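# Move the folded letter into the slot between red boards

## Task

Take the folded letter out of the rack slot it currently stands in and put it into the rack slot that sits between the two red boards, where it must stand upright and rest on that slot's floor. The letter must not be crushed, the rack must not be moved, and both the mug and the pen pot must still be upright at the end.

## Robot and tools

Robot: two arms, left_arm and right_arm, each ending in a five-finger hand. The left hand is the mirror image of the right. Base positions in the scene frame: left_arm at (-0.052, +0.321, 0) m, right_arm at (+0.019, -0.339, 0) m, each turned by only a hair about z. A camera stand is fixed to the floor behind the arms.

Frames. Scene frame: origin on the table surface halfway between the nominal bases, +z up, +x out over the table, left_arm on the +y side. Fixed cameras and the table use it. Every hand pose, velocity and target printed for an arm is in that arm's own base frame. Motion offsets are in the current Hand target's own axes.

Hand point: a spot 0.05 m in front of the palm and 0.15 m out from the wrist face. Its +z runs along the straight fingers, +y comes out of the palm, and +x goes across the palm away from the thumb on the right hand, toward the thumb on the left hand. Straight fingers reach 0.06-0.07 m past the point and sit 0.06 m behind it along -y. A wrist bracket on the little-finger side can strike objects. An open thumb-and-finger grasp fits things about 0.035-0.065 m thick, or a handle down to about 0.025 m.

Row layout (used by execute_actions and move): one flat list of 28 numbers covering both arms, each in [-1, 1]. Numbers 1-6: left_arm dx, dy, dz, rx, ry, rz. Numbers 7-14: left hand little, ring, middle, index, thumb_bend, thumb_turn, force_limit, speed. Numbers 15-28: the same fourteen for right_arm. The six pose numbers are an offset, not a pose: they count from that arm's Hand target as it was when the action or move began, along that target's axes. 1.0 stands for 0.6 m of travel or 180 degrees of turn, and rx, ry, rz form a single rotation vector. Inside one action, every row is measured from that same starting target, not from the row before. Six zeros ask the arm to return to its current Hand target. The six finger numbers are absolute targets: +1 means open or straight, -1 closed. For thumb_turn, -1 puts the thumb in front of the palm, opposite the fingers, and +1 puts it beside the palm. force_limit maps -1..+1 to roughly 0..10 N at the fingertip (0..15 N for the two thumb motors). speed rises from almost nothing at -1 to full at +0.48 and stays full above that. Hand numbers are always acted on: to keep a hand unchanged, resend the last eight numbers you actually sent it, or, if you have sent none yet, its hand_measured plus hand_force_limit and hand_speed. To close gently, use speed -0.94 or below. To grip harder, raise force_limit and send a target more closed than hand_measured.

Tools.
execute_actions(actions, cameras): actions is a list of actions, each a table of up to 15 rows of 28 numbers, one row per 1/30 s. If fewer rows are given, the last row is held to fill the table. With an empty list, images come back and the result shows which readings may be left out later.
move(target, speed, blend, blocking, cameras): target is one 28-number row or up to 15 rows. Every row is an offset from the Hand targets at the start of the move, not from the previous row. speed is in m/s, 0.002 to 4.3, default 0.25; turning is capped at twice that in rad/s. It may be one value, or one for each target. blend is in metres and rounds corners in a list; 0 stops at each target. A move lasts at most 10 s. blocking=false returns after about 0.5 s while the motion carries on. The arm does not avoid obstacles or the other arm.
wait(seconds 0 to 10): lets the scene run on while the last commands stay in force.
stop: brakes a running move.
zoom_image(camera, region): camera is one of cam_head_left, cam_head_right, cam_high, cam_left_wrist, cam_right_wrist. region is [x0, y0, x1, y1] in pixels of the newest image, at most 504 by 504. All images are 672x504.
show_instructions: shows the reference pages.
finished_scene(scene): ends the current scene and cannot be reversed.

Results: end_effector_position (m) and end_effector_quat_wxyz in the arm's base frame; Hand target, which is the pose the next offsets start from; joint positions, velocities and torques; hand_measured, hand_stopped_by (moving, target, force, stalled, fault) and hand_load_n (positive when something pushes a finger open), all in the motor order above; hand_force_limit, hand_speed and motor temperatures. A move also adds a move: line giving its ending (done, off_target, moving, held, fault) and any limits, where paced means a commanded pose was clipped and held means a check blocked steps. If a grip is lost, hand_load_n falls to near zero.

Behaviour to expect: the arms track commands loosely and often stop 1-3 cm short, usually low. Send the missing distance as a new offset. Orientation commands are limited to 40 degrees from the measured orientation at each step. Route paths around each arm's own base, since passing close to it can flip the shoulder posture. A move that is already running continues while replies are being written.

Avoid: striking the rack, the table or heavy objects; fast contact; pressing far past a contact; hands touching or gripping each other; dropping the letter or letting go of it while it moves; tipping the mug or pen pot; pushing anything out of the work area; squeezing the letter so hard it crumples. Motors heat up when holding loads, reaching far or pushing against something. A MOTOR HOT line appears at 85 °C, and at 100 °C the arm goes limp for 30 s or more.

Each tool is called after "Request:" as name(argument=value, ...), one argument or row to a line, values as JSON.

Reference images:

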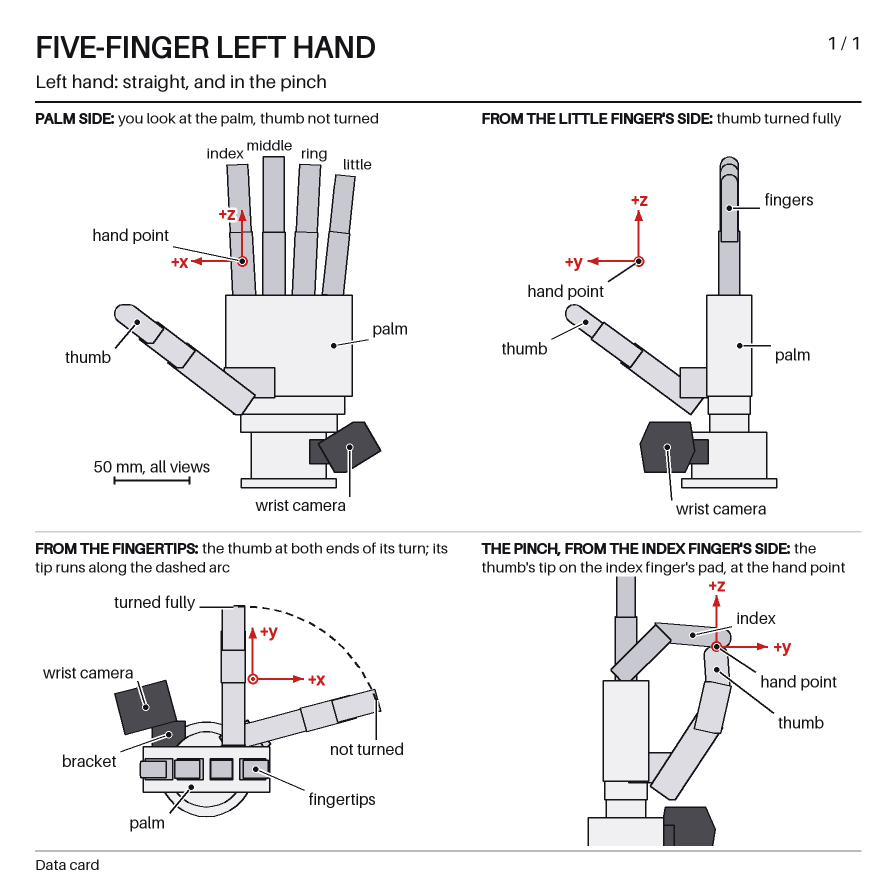

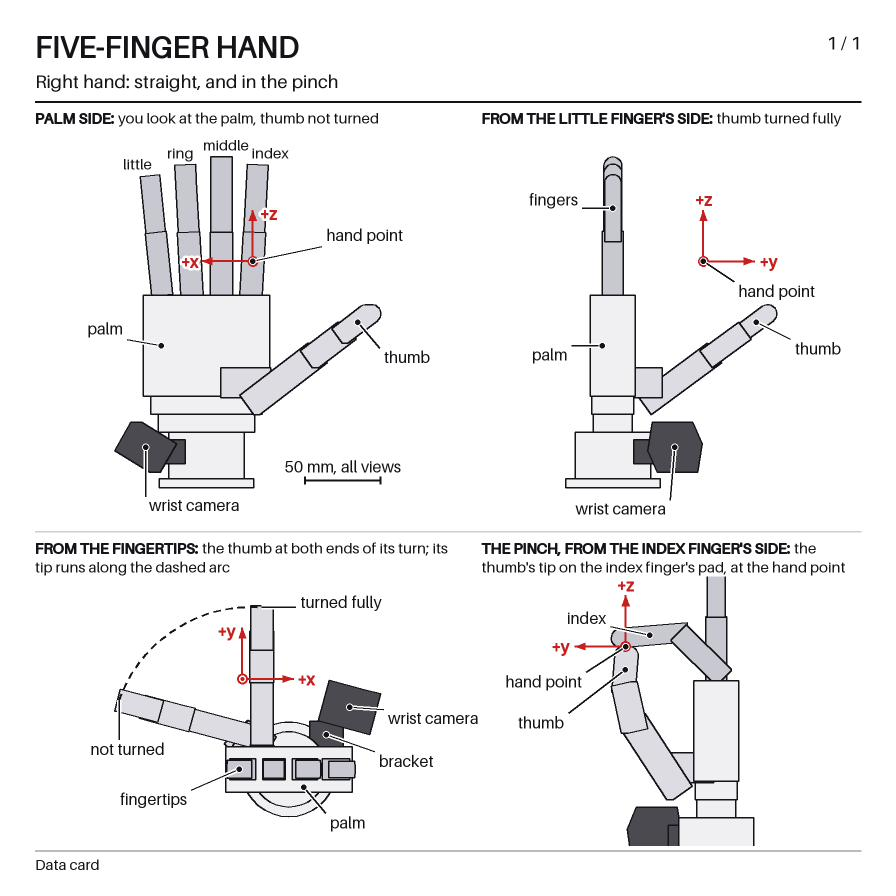

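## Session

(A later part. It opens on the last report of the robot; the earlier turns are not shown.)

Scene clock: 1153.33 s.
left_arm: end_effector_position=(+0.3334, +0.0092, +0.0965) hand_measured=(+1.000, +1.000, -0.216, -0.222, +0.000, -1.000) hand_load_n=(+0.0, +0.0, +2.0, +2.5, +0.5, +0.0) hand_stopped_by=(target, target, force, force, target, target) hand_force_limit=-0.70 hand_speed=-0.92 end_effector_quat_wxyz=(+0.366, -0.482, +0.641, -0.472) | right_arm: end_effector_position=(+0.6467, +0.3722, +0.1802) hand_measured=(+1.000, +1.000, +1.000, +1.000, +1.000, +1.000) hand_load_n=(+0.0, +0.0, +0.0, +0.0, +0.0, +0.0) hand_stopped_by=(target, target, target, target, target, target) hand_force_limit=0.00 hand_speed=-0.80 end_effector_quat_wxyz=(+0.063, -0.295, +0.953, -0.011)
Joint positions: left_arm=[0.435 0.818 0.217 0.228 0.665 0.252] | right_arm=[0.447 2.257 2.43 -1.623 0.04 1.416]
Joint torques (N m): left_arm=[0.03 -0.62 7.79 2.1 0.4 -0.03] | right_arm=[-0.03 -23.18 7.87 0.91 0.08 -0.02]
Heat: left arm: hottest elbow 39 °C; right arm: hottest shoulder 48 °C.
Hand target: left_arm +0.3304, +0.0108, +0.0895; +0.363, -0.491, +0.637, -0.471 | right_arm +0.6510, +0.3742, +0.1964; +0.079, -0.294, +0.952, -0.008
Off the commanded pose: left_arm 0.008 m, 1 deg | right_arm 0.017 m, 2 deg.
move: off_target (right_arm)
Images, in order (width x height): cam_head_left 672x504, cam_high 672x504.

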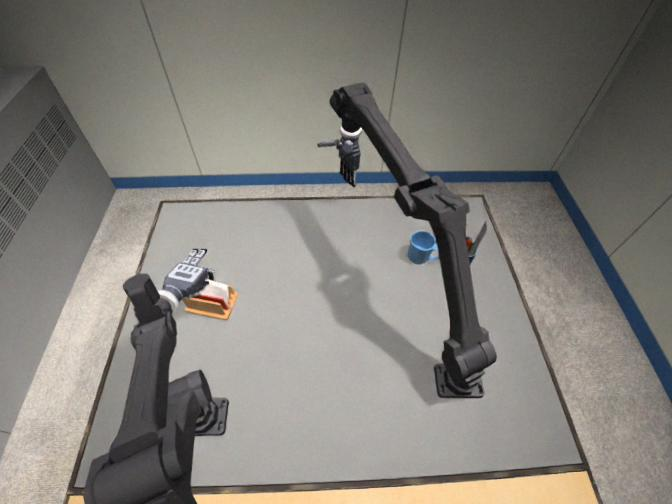

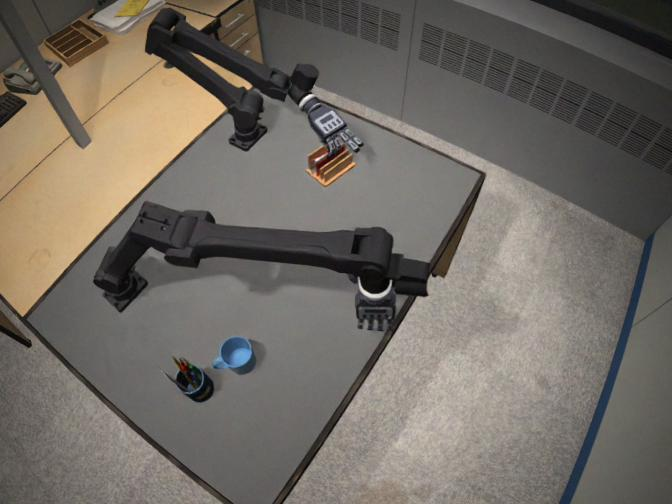

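Request:
move(
  target=[0,-0.0137,0.0013,0,0,0,1,1,-0.5,-0.5,0.0,-1,-0.7,-0.92,0,0,0,0,0,0,1,1,1,1,1,1,0,-0.8],
  speed=0.03,
  cameras=["cam_head_left","cam_high","cam_left_wrist"],
)

Request:
zoom_image(
  camera="cam_head_left",
  region=[195, 260, 245, 320],
)

Request:
zoom_image(
  camera="cam_high",
  region=[300, 140, 340, 190],
)

Scene clock: 1190.27 s.
left_arm: end_effector_position=(+0.3335, +0.0094, +0.0965) hand_measured=(+1.000, +1.000, -0.216, -0.222, +0.000, -1.000) hand_load_n=(+0.0, +0.0, +1.5, +2.5, +0.5, +0.0) hand_stopped_by=(target, target, force, force, target, target) hand_force_limit=-0.70 hand_speed=-0.92 end_effector_quat_wxyz=(+0.366, -0.484, +0.640, -0.472) | right_arm: end_effector_position=(+0.6467, +0.3722, +0.1802) hand_measured=(+1.000, +1.000, +1.000, +1.000, +1.000, +1.000) hand_load_n=(+0.0, +0.0, +0.0, +0.5, +0.0, +0.0) hand_stopped_by=(target, target, target, target, target, target) hand_force_limit=0.00 hand_speed=-0.80 end_effector_quat_wxyz=(+0.063, -0.295, +0.953, -0.011)
Joint positions: left_arm=[0.435 0.818 0.217 0.228 0.663 0.248] | right_arm=[0.447 2.257 2.43 -1.623 0.04 1.416]
Joint torques (N m): left_arm=[-0.73 -1.38 9.42 1.11 0.14 -0.06] | right_arm=[0.03 -23.24 7.87 0.9 0.07 -0.02]
Heat: left arm: hottest elbow 37 °C; right arm: hottest shoulder 48 °C.
Hand target: left_arm +0.3335, +0.0100, +0.0972; +0.363, -0.491, +0.637, -0.471 | right_arm +0.6510, +0.3742, +0.1964; +0.079, -0.294, +0.952, -0.008
Off the commanded pose: left_arm 0.001 m, 1 deg | right_arm 0.017 m, 2 deg.
move: off_target (right_arm)
Images, in order (width x height): cam_head_left 672x504, cam_high 672x504, cam_left_wrist 672x504.

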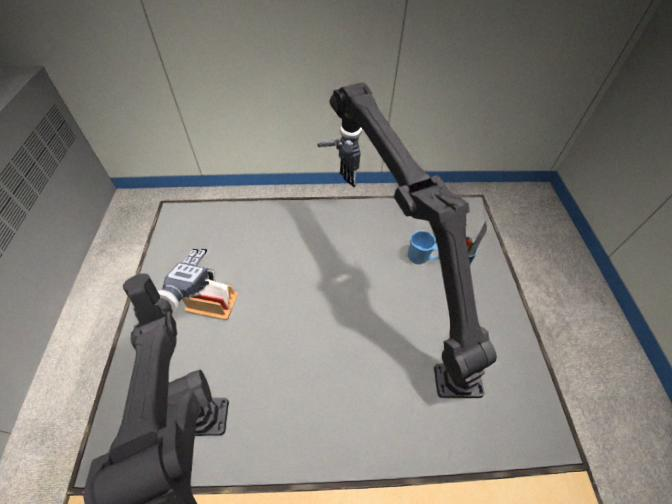

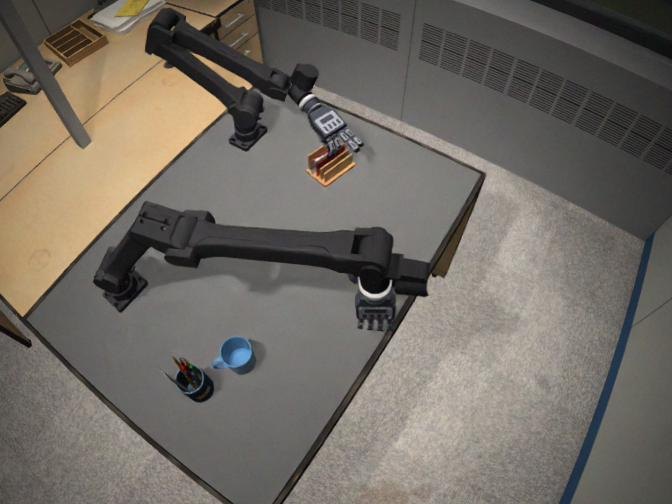

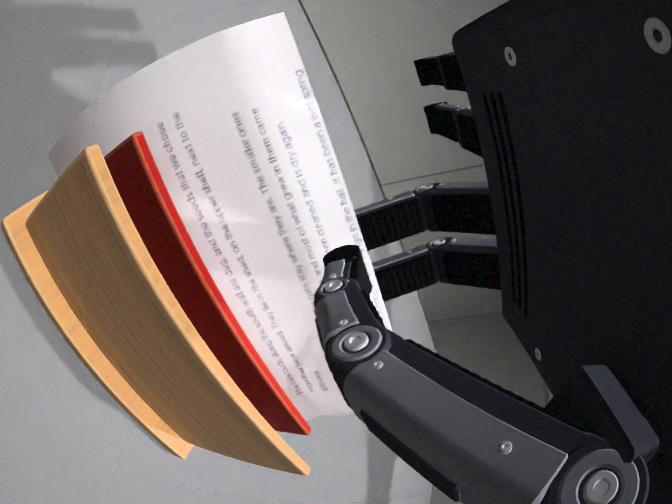

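Scaled by 8.400 from the camera's 672x504 image, which has a finer 960x720 frame.

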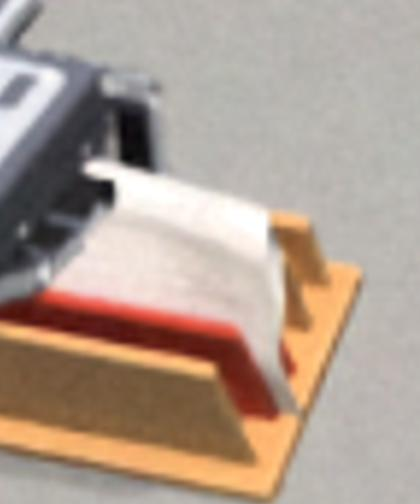

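Scaled by 10.080 from the camera's 672x504 image, which has a finer 960x720 frame.

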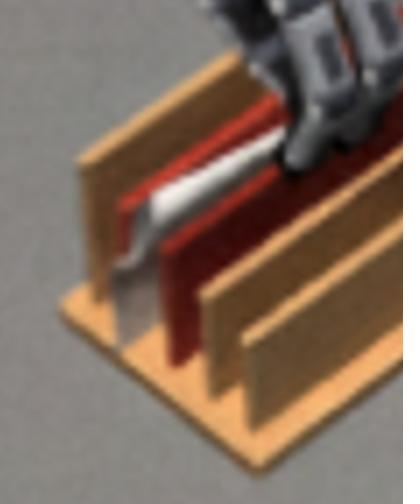

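Request:
move(
  target=[0,0,0,0,0,0,1,1,0.0,0.0,0.0,-1,-0.7,-0.8,0,0,0,0,0,0,1,1,1,1,1,1,0,-0.8],
  speed=0.03,
  cameras=["cam_head_left","cam_high","cam_left_wrist"],
)

Request:
zoom_image(
  camera="cam_head_left",
  region=[195, 260, 245, 320],
)

Request:
zoom_image(
  camera="cam_high",
  region=[300, 140, 340, 190],
)

Scene clock: 1200.53 s.
left_arm: end_effector_position=(+0.3336, +0.0095, +0.0965) hand_measured=(+1.000, +1.000, +0.000, +0.000, +0.000, -1.000) hand_load_n=(+0.0, +0.0, +0.0, +0.0, +0.0, +0.0) hand_stopped_by=(target, target, target, target, target, target) hand_force_limit=-0.70 hand_speed=-0.80 end_effector_quat_wxyz=(+0.366, -0.485, +0.640, -0.472) | right_arm: end_effector_position=(+0.6467, +0.3722, +0.1802) hand_measured=(+1.000, +1.000, +1.000, +1.000, +1.000, +1.000) hand_load_n=(+0.0, +0.0, +0.0, +0.0, +0.0, +0.0) hand_stopped_by=(target, target, target, target, target, target) hand_force_limit=0.00 hand_speed=-0.80 end_effector_quat_wxyz=(+0.063, -0.295, +0.953, -0.011)
Joint positions: left_arm=[0.435 0.818 0.217 0.228 0.662 0.248] | right_arm=[0.447 2.257 2.43 -1.623 0.04 1.416]
Joint torques (N m): left_arm=[-1.03 -1.03 9.35 1.17 0.13 -0.08] | right_arm=[0.03 -23.18 7.86 0.9 0.07 -0.01]
Heat: left arm: hottest elbow 38 °C; right arm: hottest shoulder 48 °C.
Hand target: left_arm +0.3335, +0.0100, +0.0972; +0.363, -0.491, +0.637, -0.471 | right_arm +0.6510, +0.3742, +0.1964; +0.079, -0.294, +0.952, -0.008
Off the commanded pose: left_arm 0.001 m, 1 deg | right_arm 0.017 m, 2 deg.
move: off_target (right_arm)
Images, in order (width x height): cam_head_left 672x504, cam_high 672x504, cam_left_wrist 672x504.

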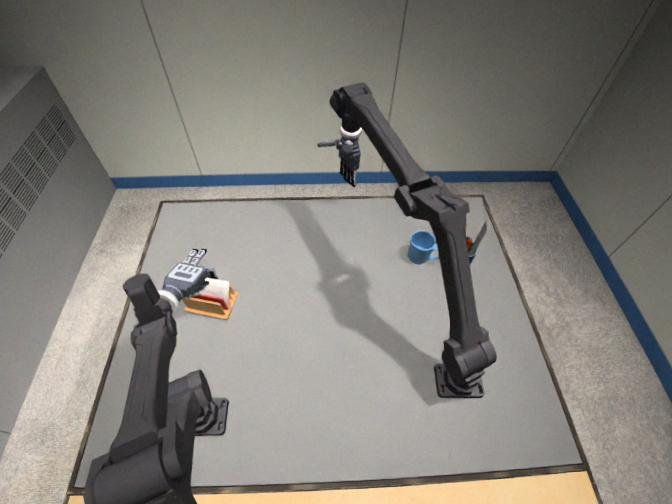

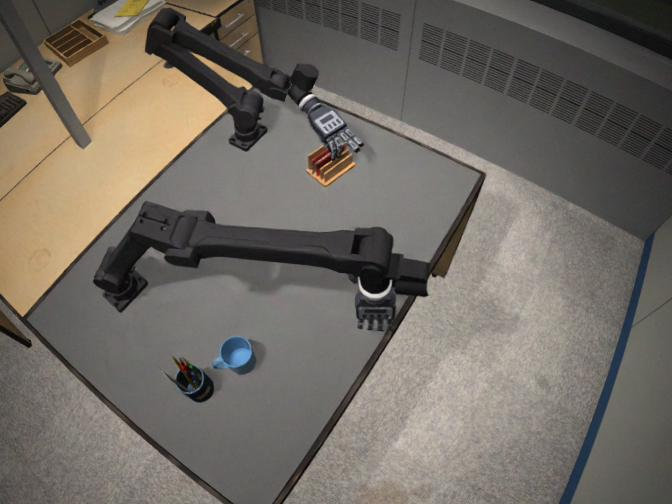

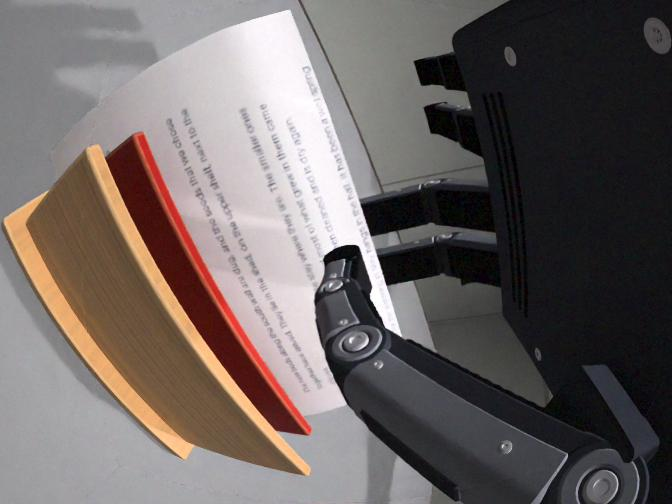

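Scaled by 8.400 from the camera's 672x504 image, which has a finer 960x720 frame.

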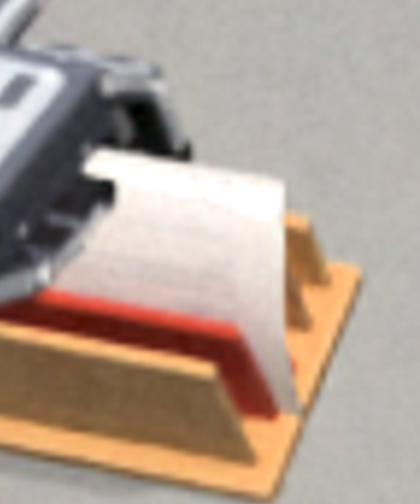

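Scaled by 10.080 from the camera's 672x504 image, which has a finer 960x720 frame.

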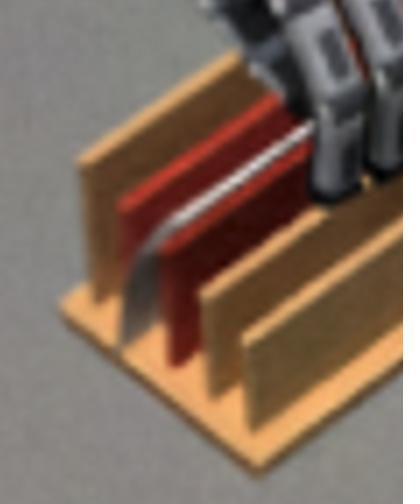

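Request:
move(
  target=[0,0,0,0,0,0,1,1,0.6,0.6,0.0,-1,-0.7,-0.6,0,0,0,0,0,0,1,1,1,1,1,1,0,-0.8],
  speed=0.03,
)

Request:
move(
  target=[0,-0.0480,-0.0230,0.03,0,0,1,1,0.6,0.6,0.0,-1,-0.7,-0.6,0,0,0,0,0,0,1,1,1,1,1,1,0,-0.8],
  speed=0.05,
  cameras=["cam_head_left","cam_high","cam_left_wrist"],
)

Request:
zoom_image(
  camera="cam_head_left",
  region=[165, 250, 245, 320],
)

Request:
zoom_image(
  camera="cam_high",
  region=[300, 130, 360, 190],
)

Scene clock: 1215.70 s.
left_arm: end_effector_position=(+0.3336, +0.0096, +0.0964) hand_measured=(+1.000, +1.000, +0.600, +0.600, +0.000, -1.000) hand_load_n=(+0.0, +0.0, +0.0, +0.0, +0.0, +0.0) hand_stopped_by=(target, target, target, target, target, target) hand_force_limit=-0.70 hand_speed=-0.60 end_effector_quat_wxyz=(+0.366, -0.485, +0.640, -0.471) | right_arm: end_effector_position=(+0.6467, +0.3722, +0.1802) hand_measured=(+1.000, +1.000, +1.000, +1.000, +1.000, +1.000) hand_load_n=(+0.0, +0.0, +0.0, +0.0, +0.0, +0.0) hand_stopped_by=(target, target, target, target, target, target) hand_force_limit=0.00 hand_speed=-0.80 end_effector_quat_wxyz=(+0.063, -0.295, +0.953, -0.011)
Joint positions: left_arm=[0.435 0.818 0.217 0.228 0.662 0.248] | right_arm=[0.447 2.257 2.43 -1.623 0.04 1.416]
Joint torques (N m): left_arm=[-1.26 -0.91 9.36 1.21 0.15 -0.07] | right_arm=[0.03 -23.18 7.87 0.91 0.07 -0.02]
Heat: left arm: hottest elbow 38 °C; right arm: hottest shoulder 48 °C.
Hand target: left_arm +0.3335, +0.0100, +0.0971; +0.363, -0.491, +0.637, -0.471 | right_arm +0.6510, +0.3742, +0.1964; +0.079, -0.294, +0.952, -0.008
Off the commanded pose: left_arm 0.001 m, 1 deg | right_arm 0.017 m, 2 deg.
move: off_target (right_arm)

Scene clock: 1217.07 s.
left_arm: end_effector_position=(+0.3309, +0.0100, +0.1294) hand_measured=(+1.000, +1.000, +0.600, +0.600, +0.000, -1.000) hand_load_n=(+0.0, +0.0, -0.5, +0.0, +0.0, +0.0) hand_stopped_by=(target, target, target, target, target, target) hand_force_limit=-0.70 hand_speed=-0.60 end_effector_quat_wxyz=(+0.388, -0.466, +0.619, -0.499) | right_arm: end_effector_position=(+0.6467, +0.3722, +0.1802) hand_measured=(+1.000, +1.000, +1.000, +1.000, +1.000, +1.000) hand_load_n=(+0.0, +0.0, +0.0, +0.0, +0.0, +0.0) hand_stopped_by=(target, target, target, target, target, target) hand_force_limit=0.00 hand_speed=-0.80 end_effector_quat_wxyz=(+0.063, -0.295, +0.953, -0.011)
Joint positions: left_arm=[0.476 0.716 0.217 0.228 0.723 0.196] | right_arm=[0.447 2.257 2.43 -1.623 0.04 1.416]
Joint torques (N m): left_arm=[-0.15 -0.26 9.32 1.42 0.37 -0.11] | right_arm=[0.03 -23.24 7.87 0.91 0.08 -0.02]
Heat: left arm: hottest elbow 38 °C; right arm: hottest shoulder 48 °C.
Hand target: left_arm +0.3289, +0.0112, +0.1287; +0.385, -0.473, +0.614, -0.501 | right_arm +0.6510, +0.3742, +0.1964; +0.079, -0.294, +0.952, -0.008
Off the commanded pose: left_arm 0.003 m, 1 deg | right_arm 0.017 m, 2 deg.
move: off_target (right_arm)
Images, in order (width x height): cam_head_left 672x504, cam_high 672x504, cam_left_wrist 672x504.

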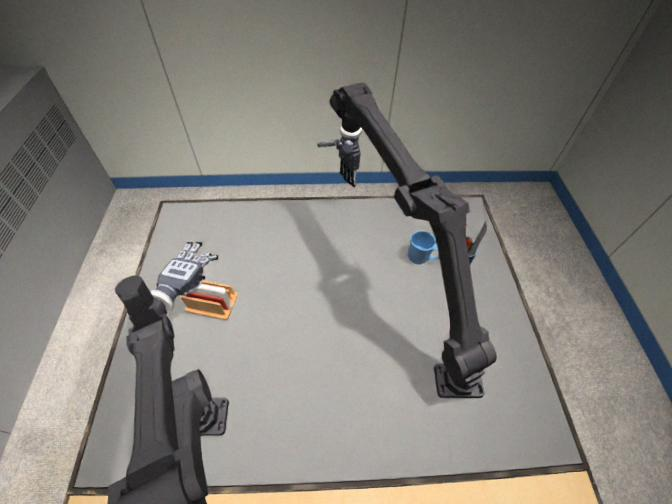

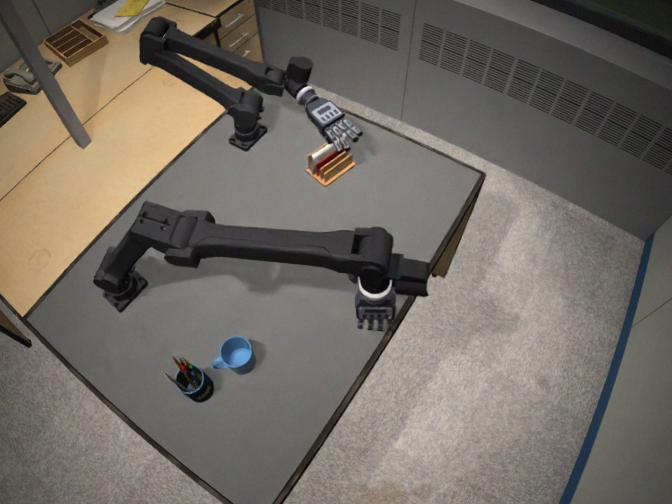

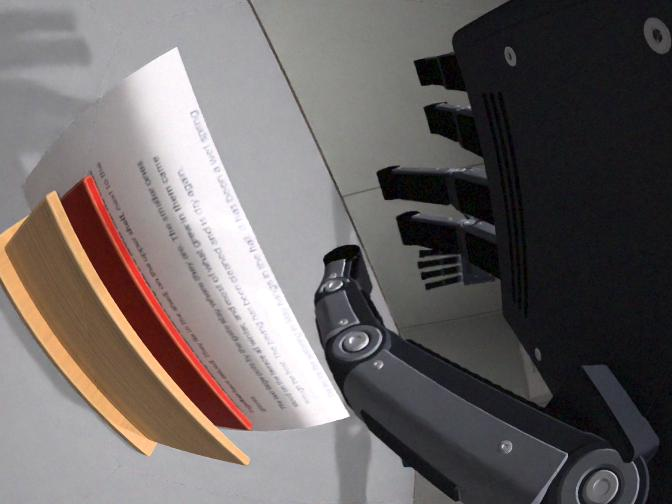

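Scaled by 6.300 from the camera's 672x504 image, which has a finer 960x720 frame.

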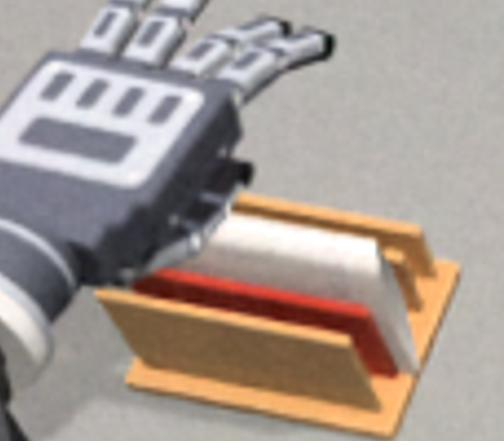

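Scaled by 8.400 from the camera's 672x504 image, which has a finer 960x720 frame.

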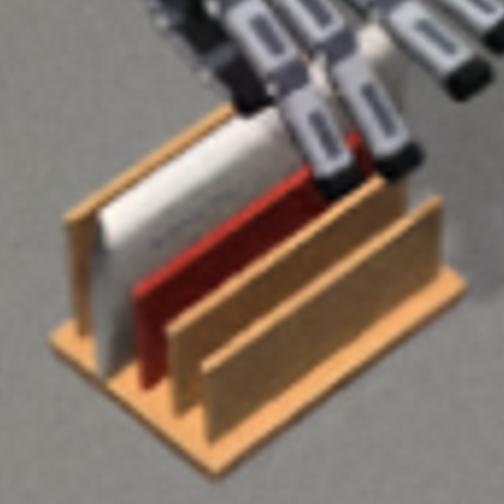

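Request:
move(
  target=[0,-0.0782,-0.0337,0.0,0,0,1,1,0.6,0.6,0.0,-1,-0.7,-0.6,0,0,0,0,0,0,1,1,1,1,1,1,0,-0.8],
  speed=0.08,
  cameras=["cam_head_left","cam_high"],
)

Request:
zoom_image(
  camera="cam_head_left",
  region=[165, 250, 245, 320],
)

Request:
zoom_image(
  camera="cam_high",
  region=[300, 130, 360, 190],
)

Scene clock: 1227.10 s.
left_arm: end_effector_position=(+0.3110, +0.0061, +0.1533) hand_measured=(+1.000, +1.000, +0.600, +0.600, +0.000, -1.000) hand_load_n=(+0.0, +0.0, -0.5, -0.5, +0.0, +0.0) hand_stopped_by=(target, target, target, target, target, target) hand_force_limit=-0.70 hand_speed=-0.60 end_effector_quat_wxyz=(+0.367, -0.484, +0.617, -0.500) | right_arm: end_effector_position=(+0.6467, +0.3722, +0.1802) hand_measured=(+1.000, +1.000, +1.000, +1.000, +1.000, +1.000) hand_load_n=(+0.0, +0.0, +0.0, +0.0, +0.0, +0.0) hand_stopped_by=(target, target, target, target, target, target) hand_force_limit=0.00 hand_speed=-0.80 end_effector_quat_wxyz=(+0.063, -0.295, +0.953, -0.011)
Joint positions: left_arm=[0.514 0.559 0.268 -0.032 0.759 0.195] | right_arm=[0.447 2.257 2.43 -1.623 0.04 1.416]
Joint torques (N m): left_arm=[-0.44 0.62 14.39 1.29 0.4 0.03] | right_arm=[0.03 -23.18 7.88 0.91 0.07 -0.02]
Heat: left arm: hottest elbow 38 °C; right arm: hottest shoulder 49 °C.
Hand target: left_arm +0.3189, +0.0138, +0.1788; +0.385, -0.473, +0.614, -0.501 | right_arm +0.6510, +0.3742, +0.1964; +0.079, -0.294, +0.952, -0.008
Off the commanded pose: left_arm 0.028 m, 2 deg | right_arm 0.017 m, 2 deg.
move: off_target (left_arm, right_arm)
Images, in order (width x height): cam_head_left 672x504, cam_high 672x504.

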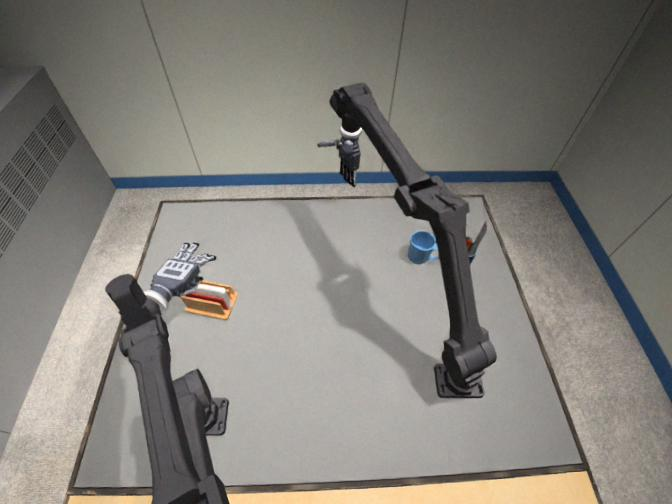

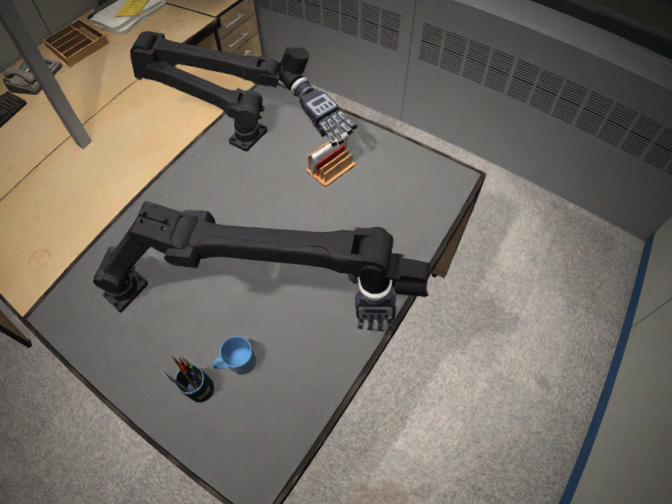

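Scaled by 6.300 from the camera's 672x504 image, which has a finer 960x720 frame.

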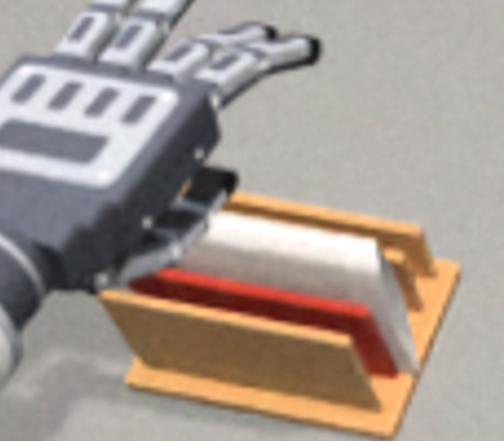

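Scaled by 8.400 from the camera's 672x504 image, which has a finer 960x720 frame.

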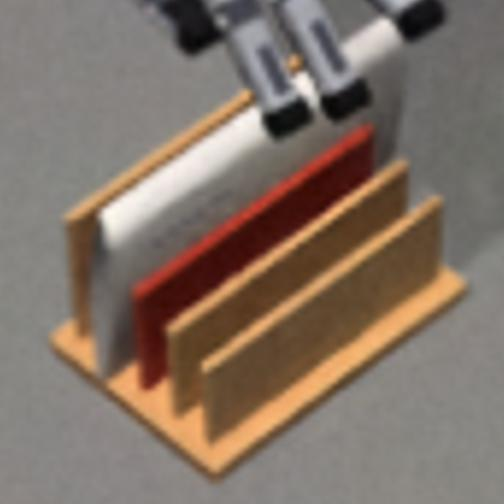

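Request:
finished_scene(
  scene=2,
)

The scene is finished: the task was done.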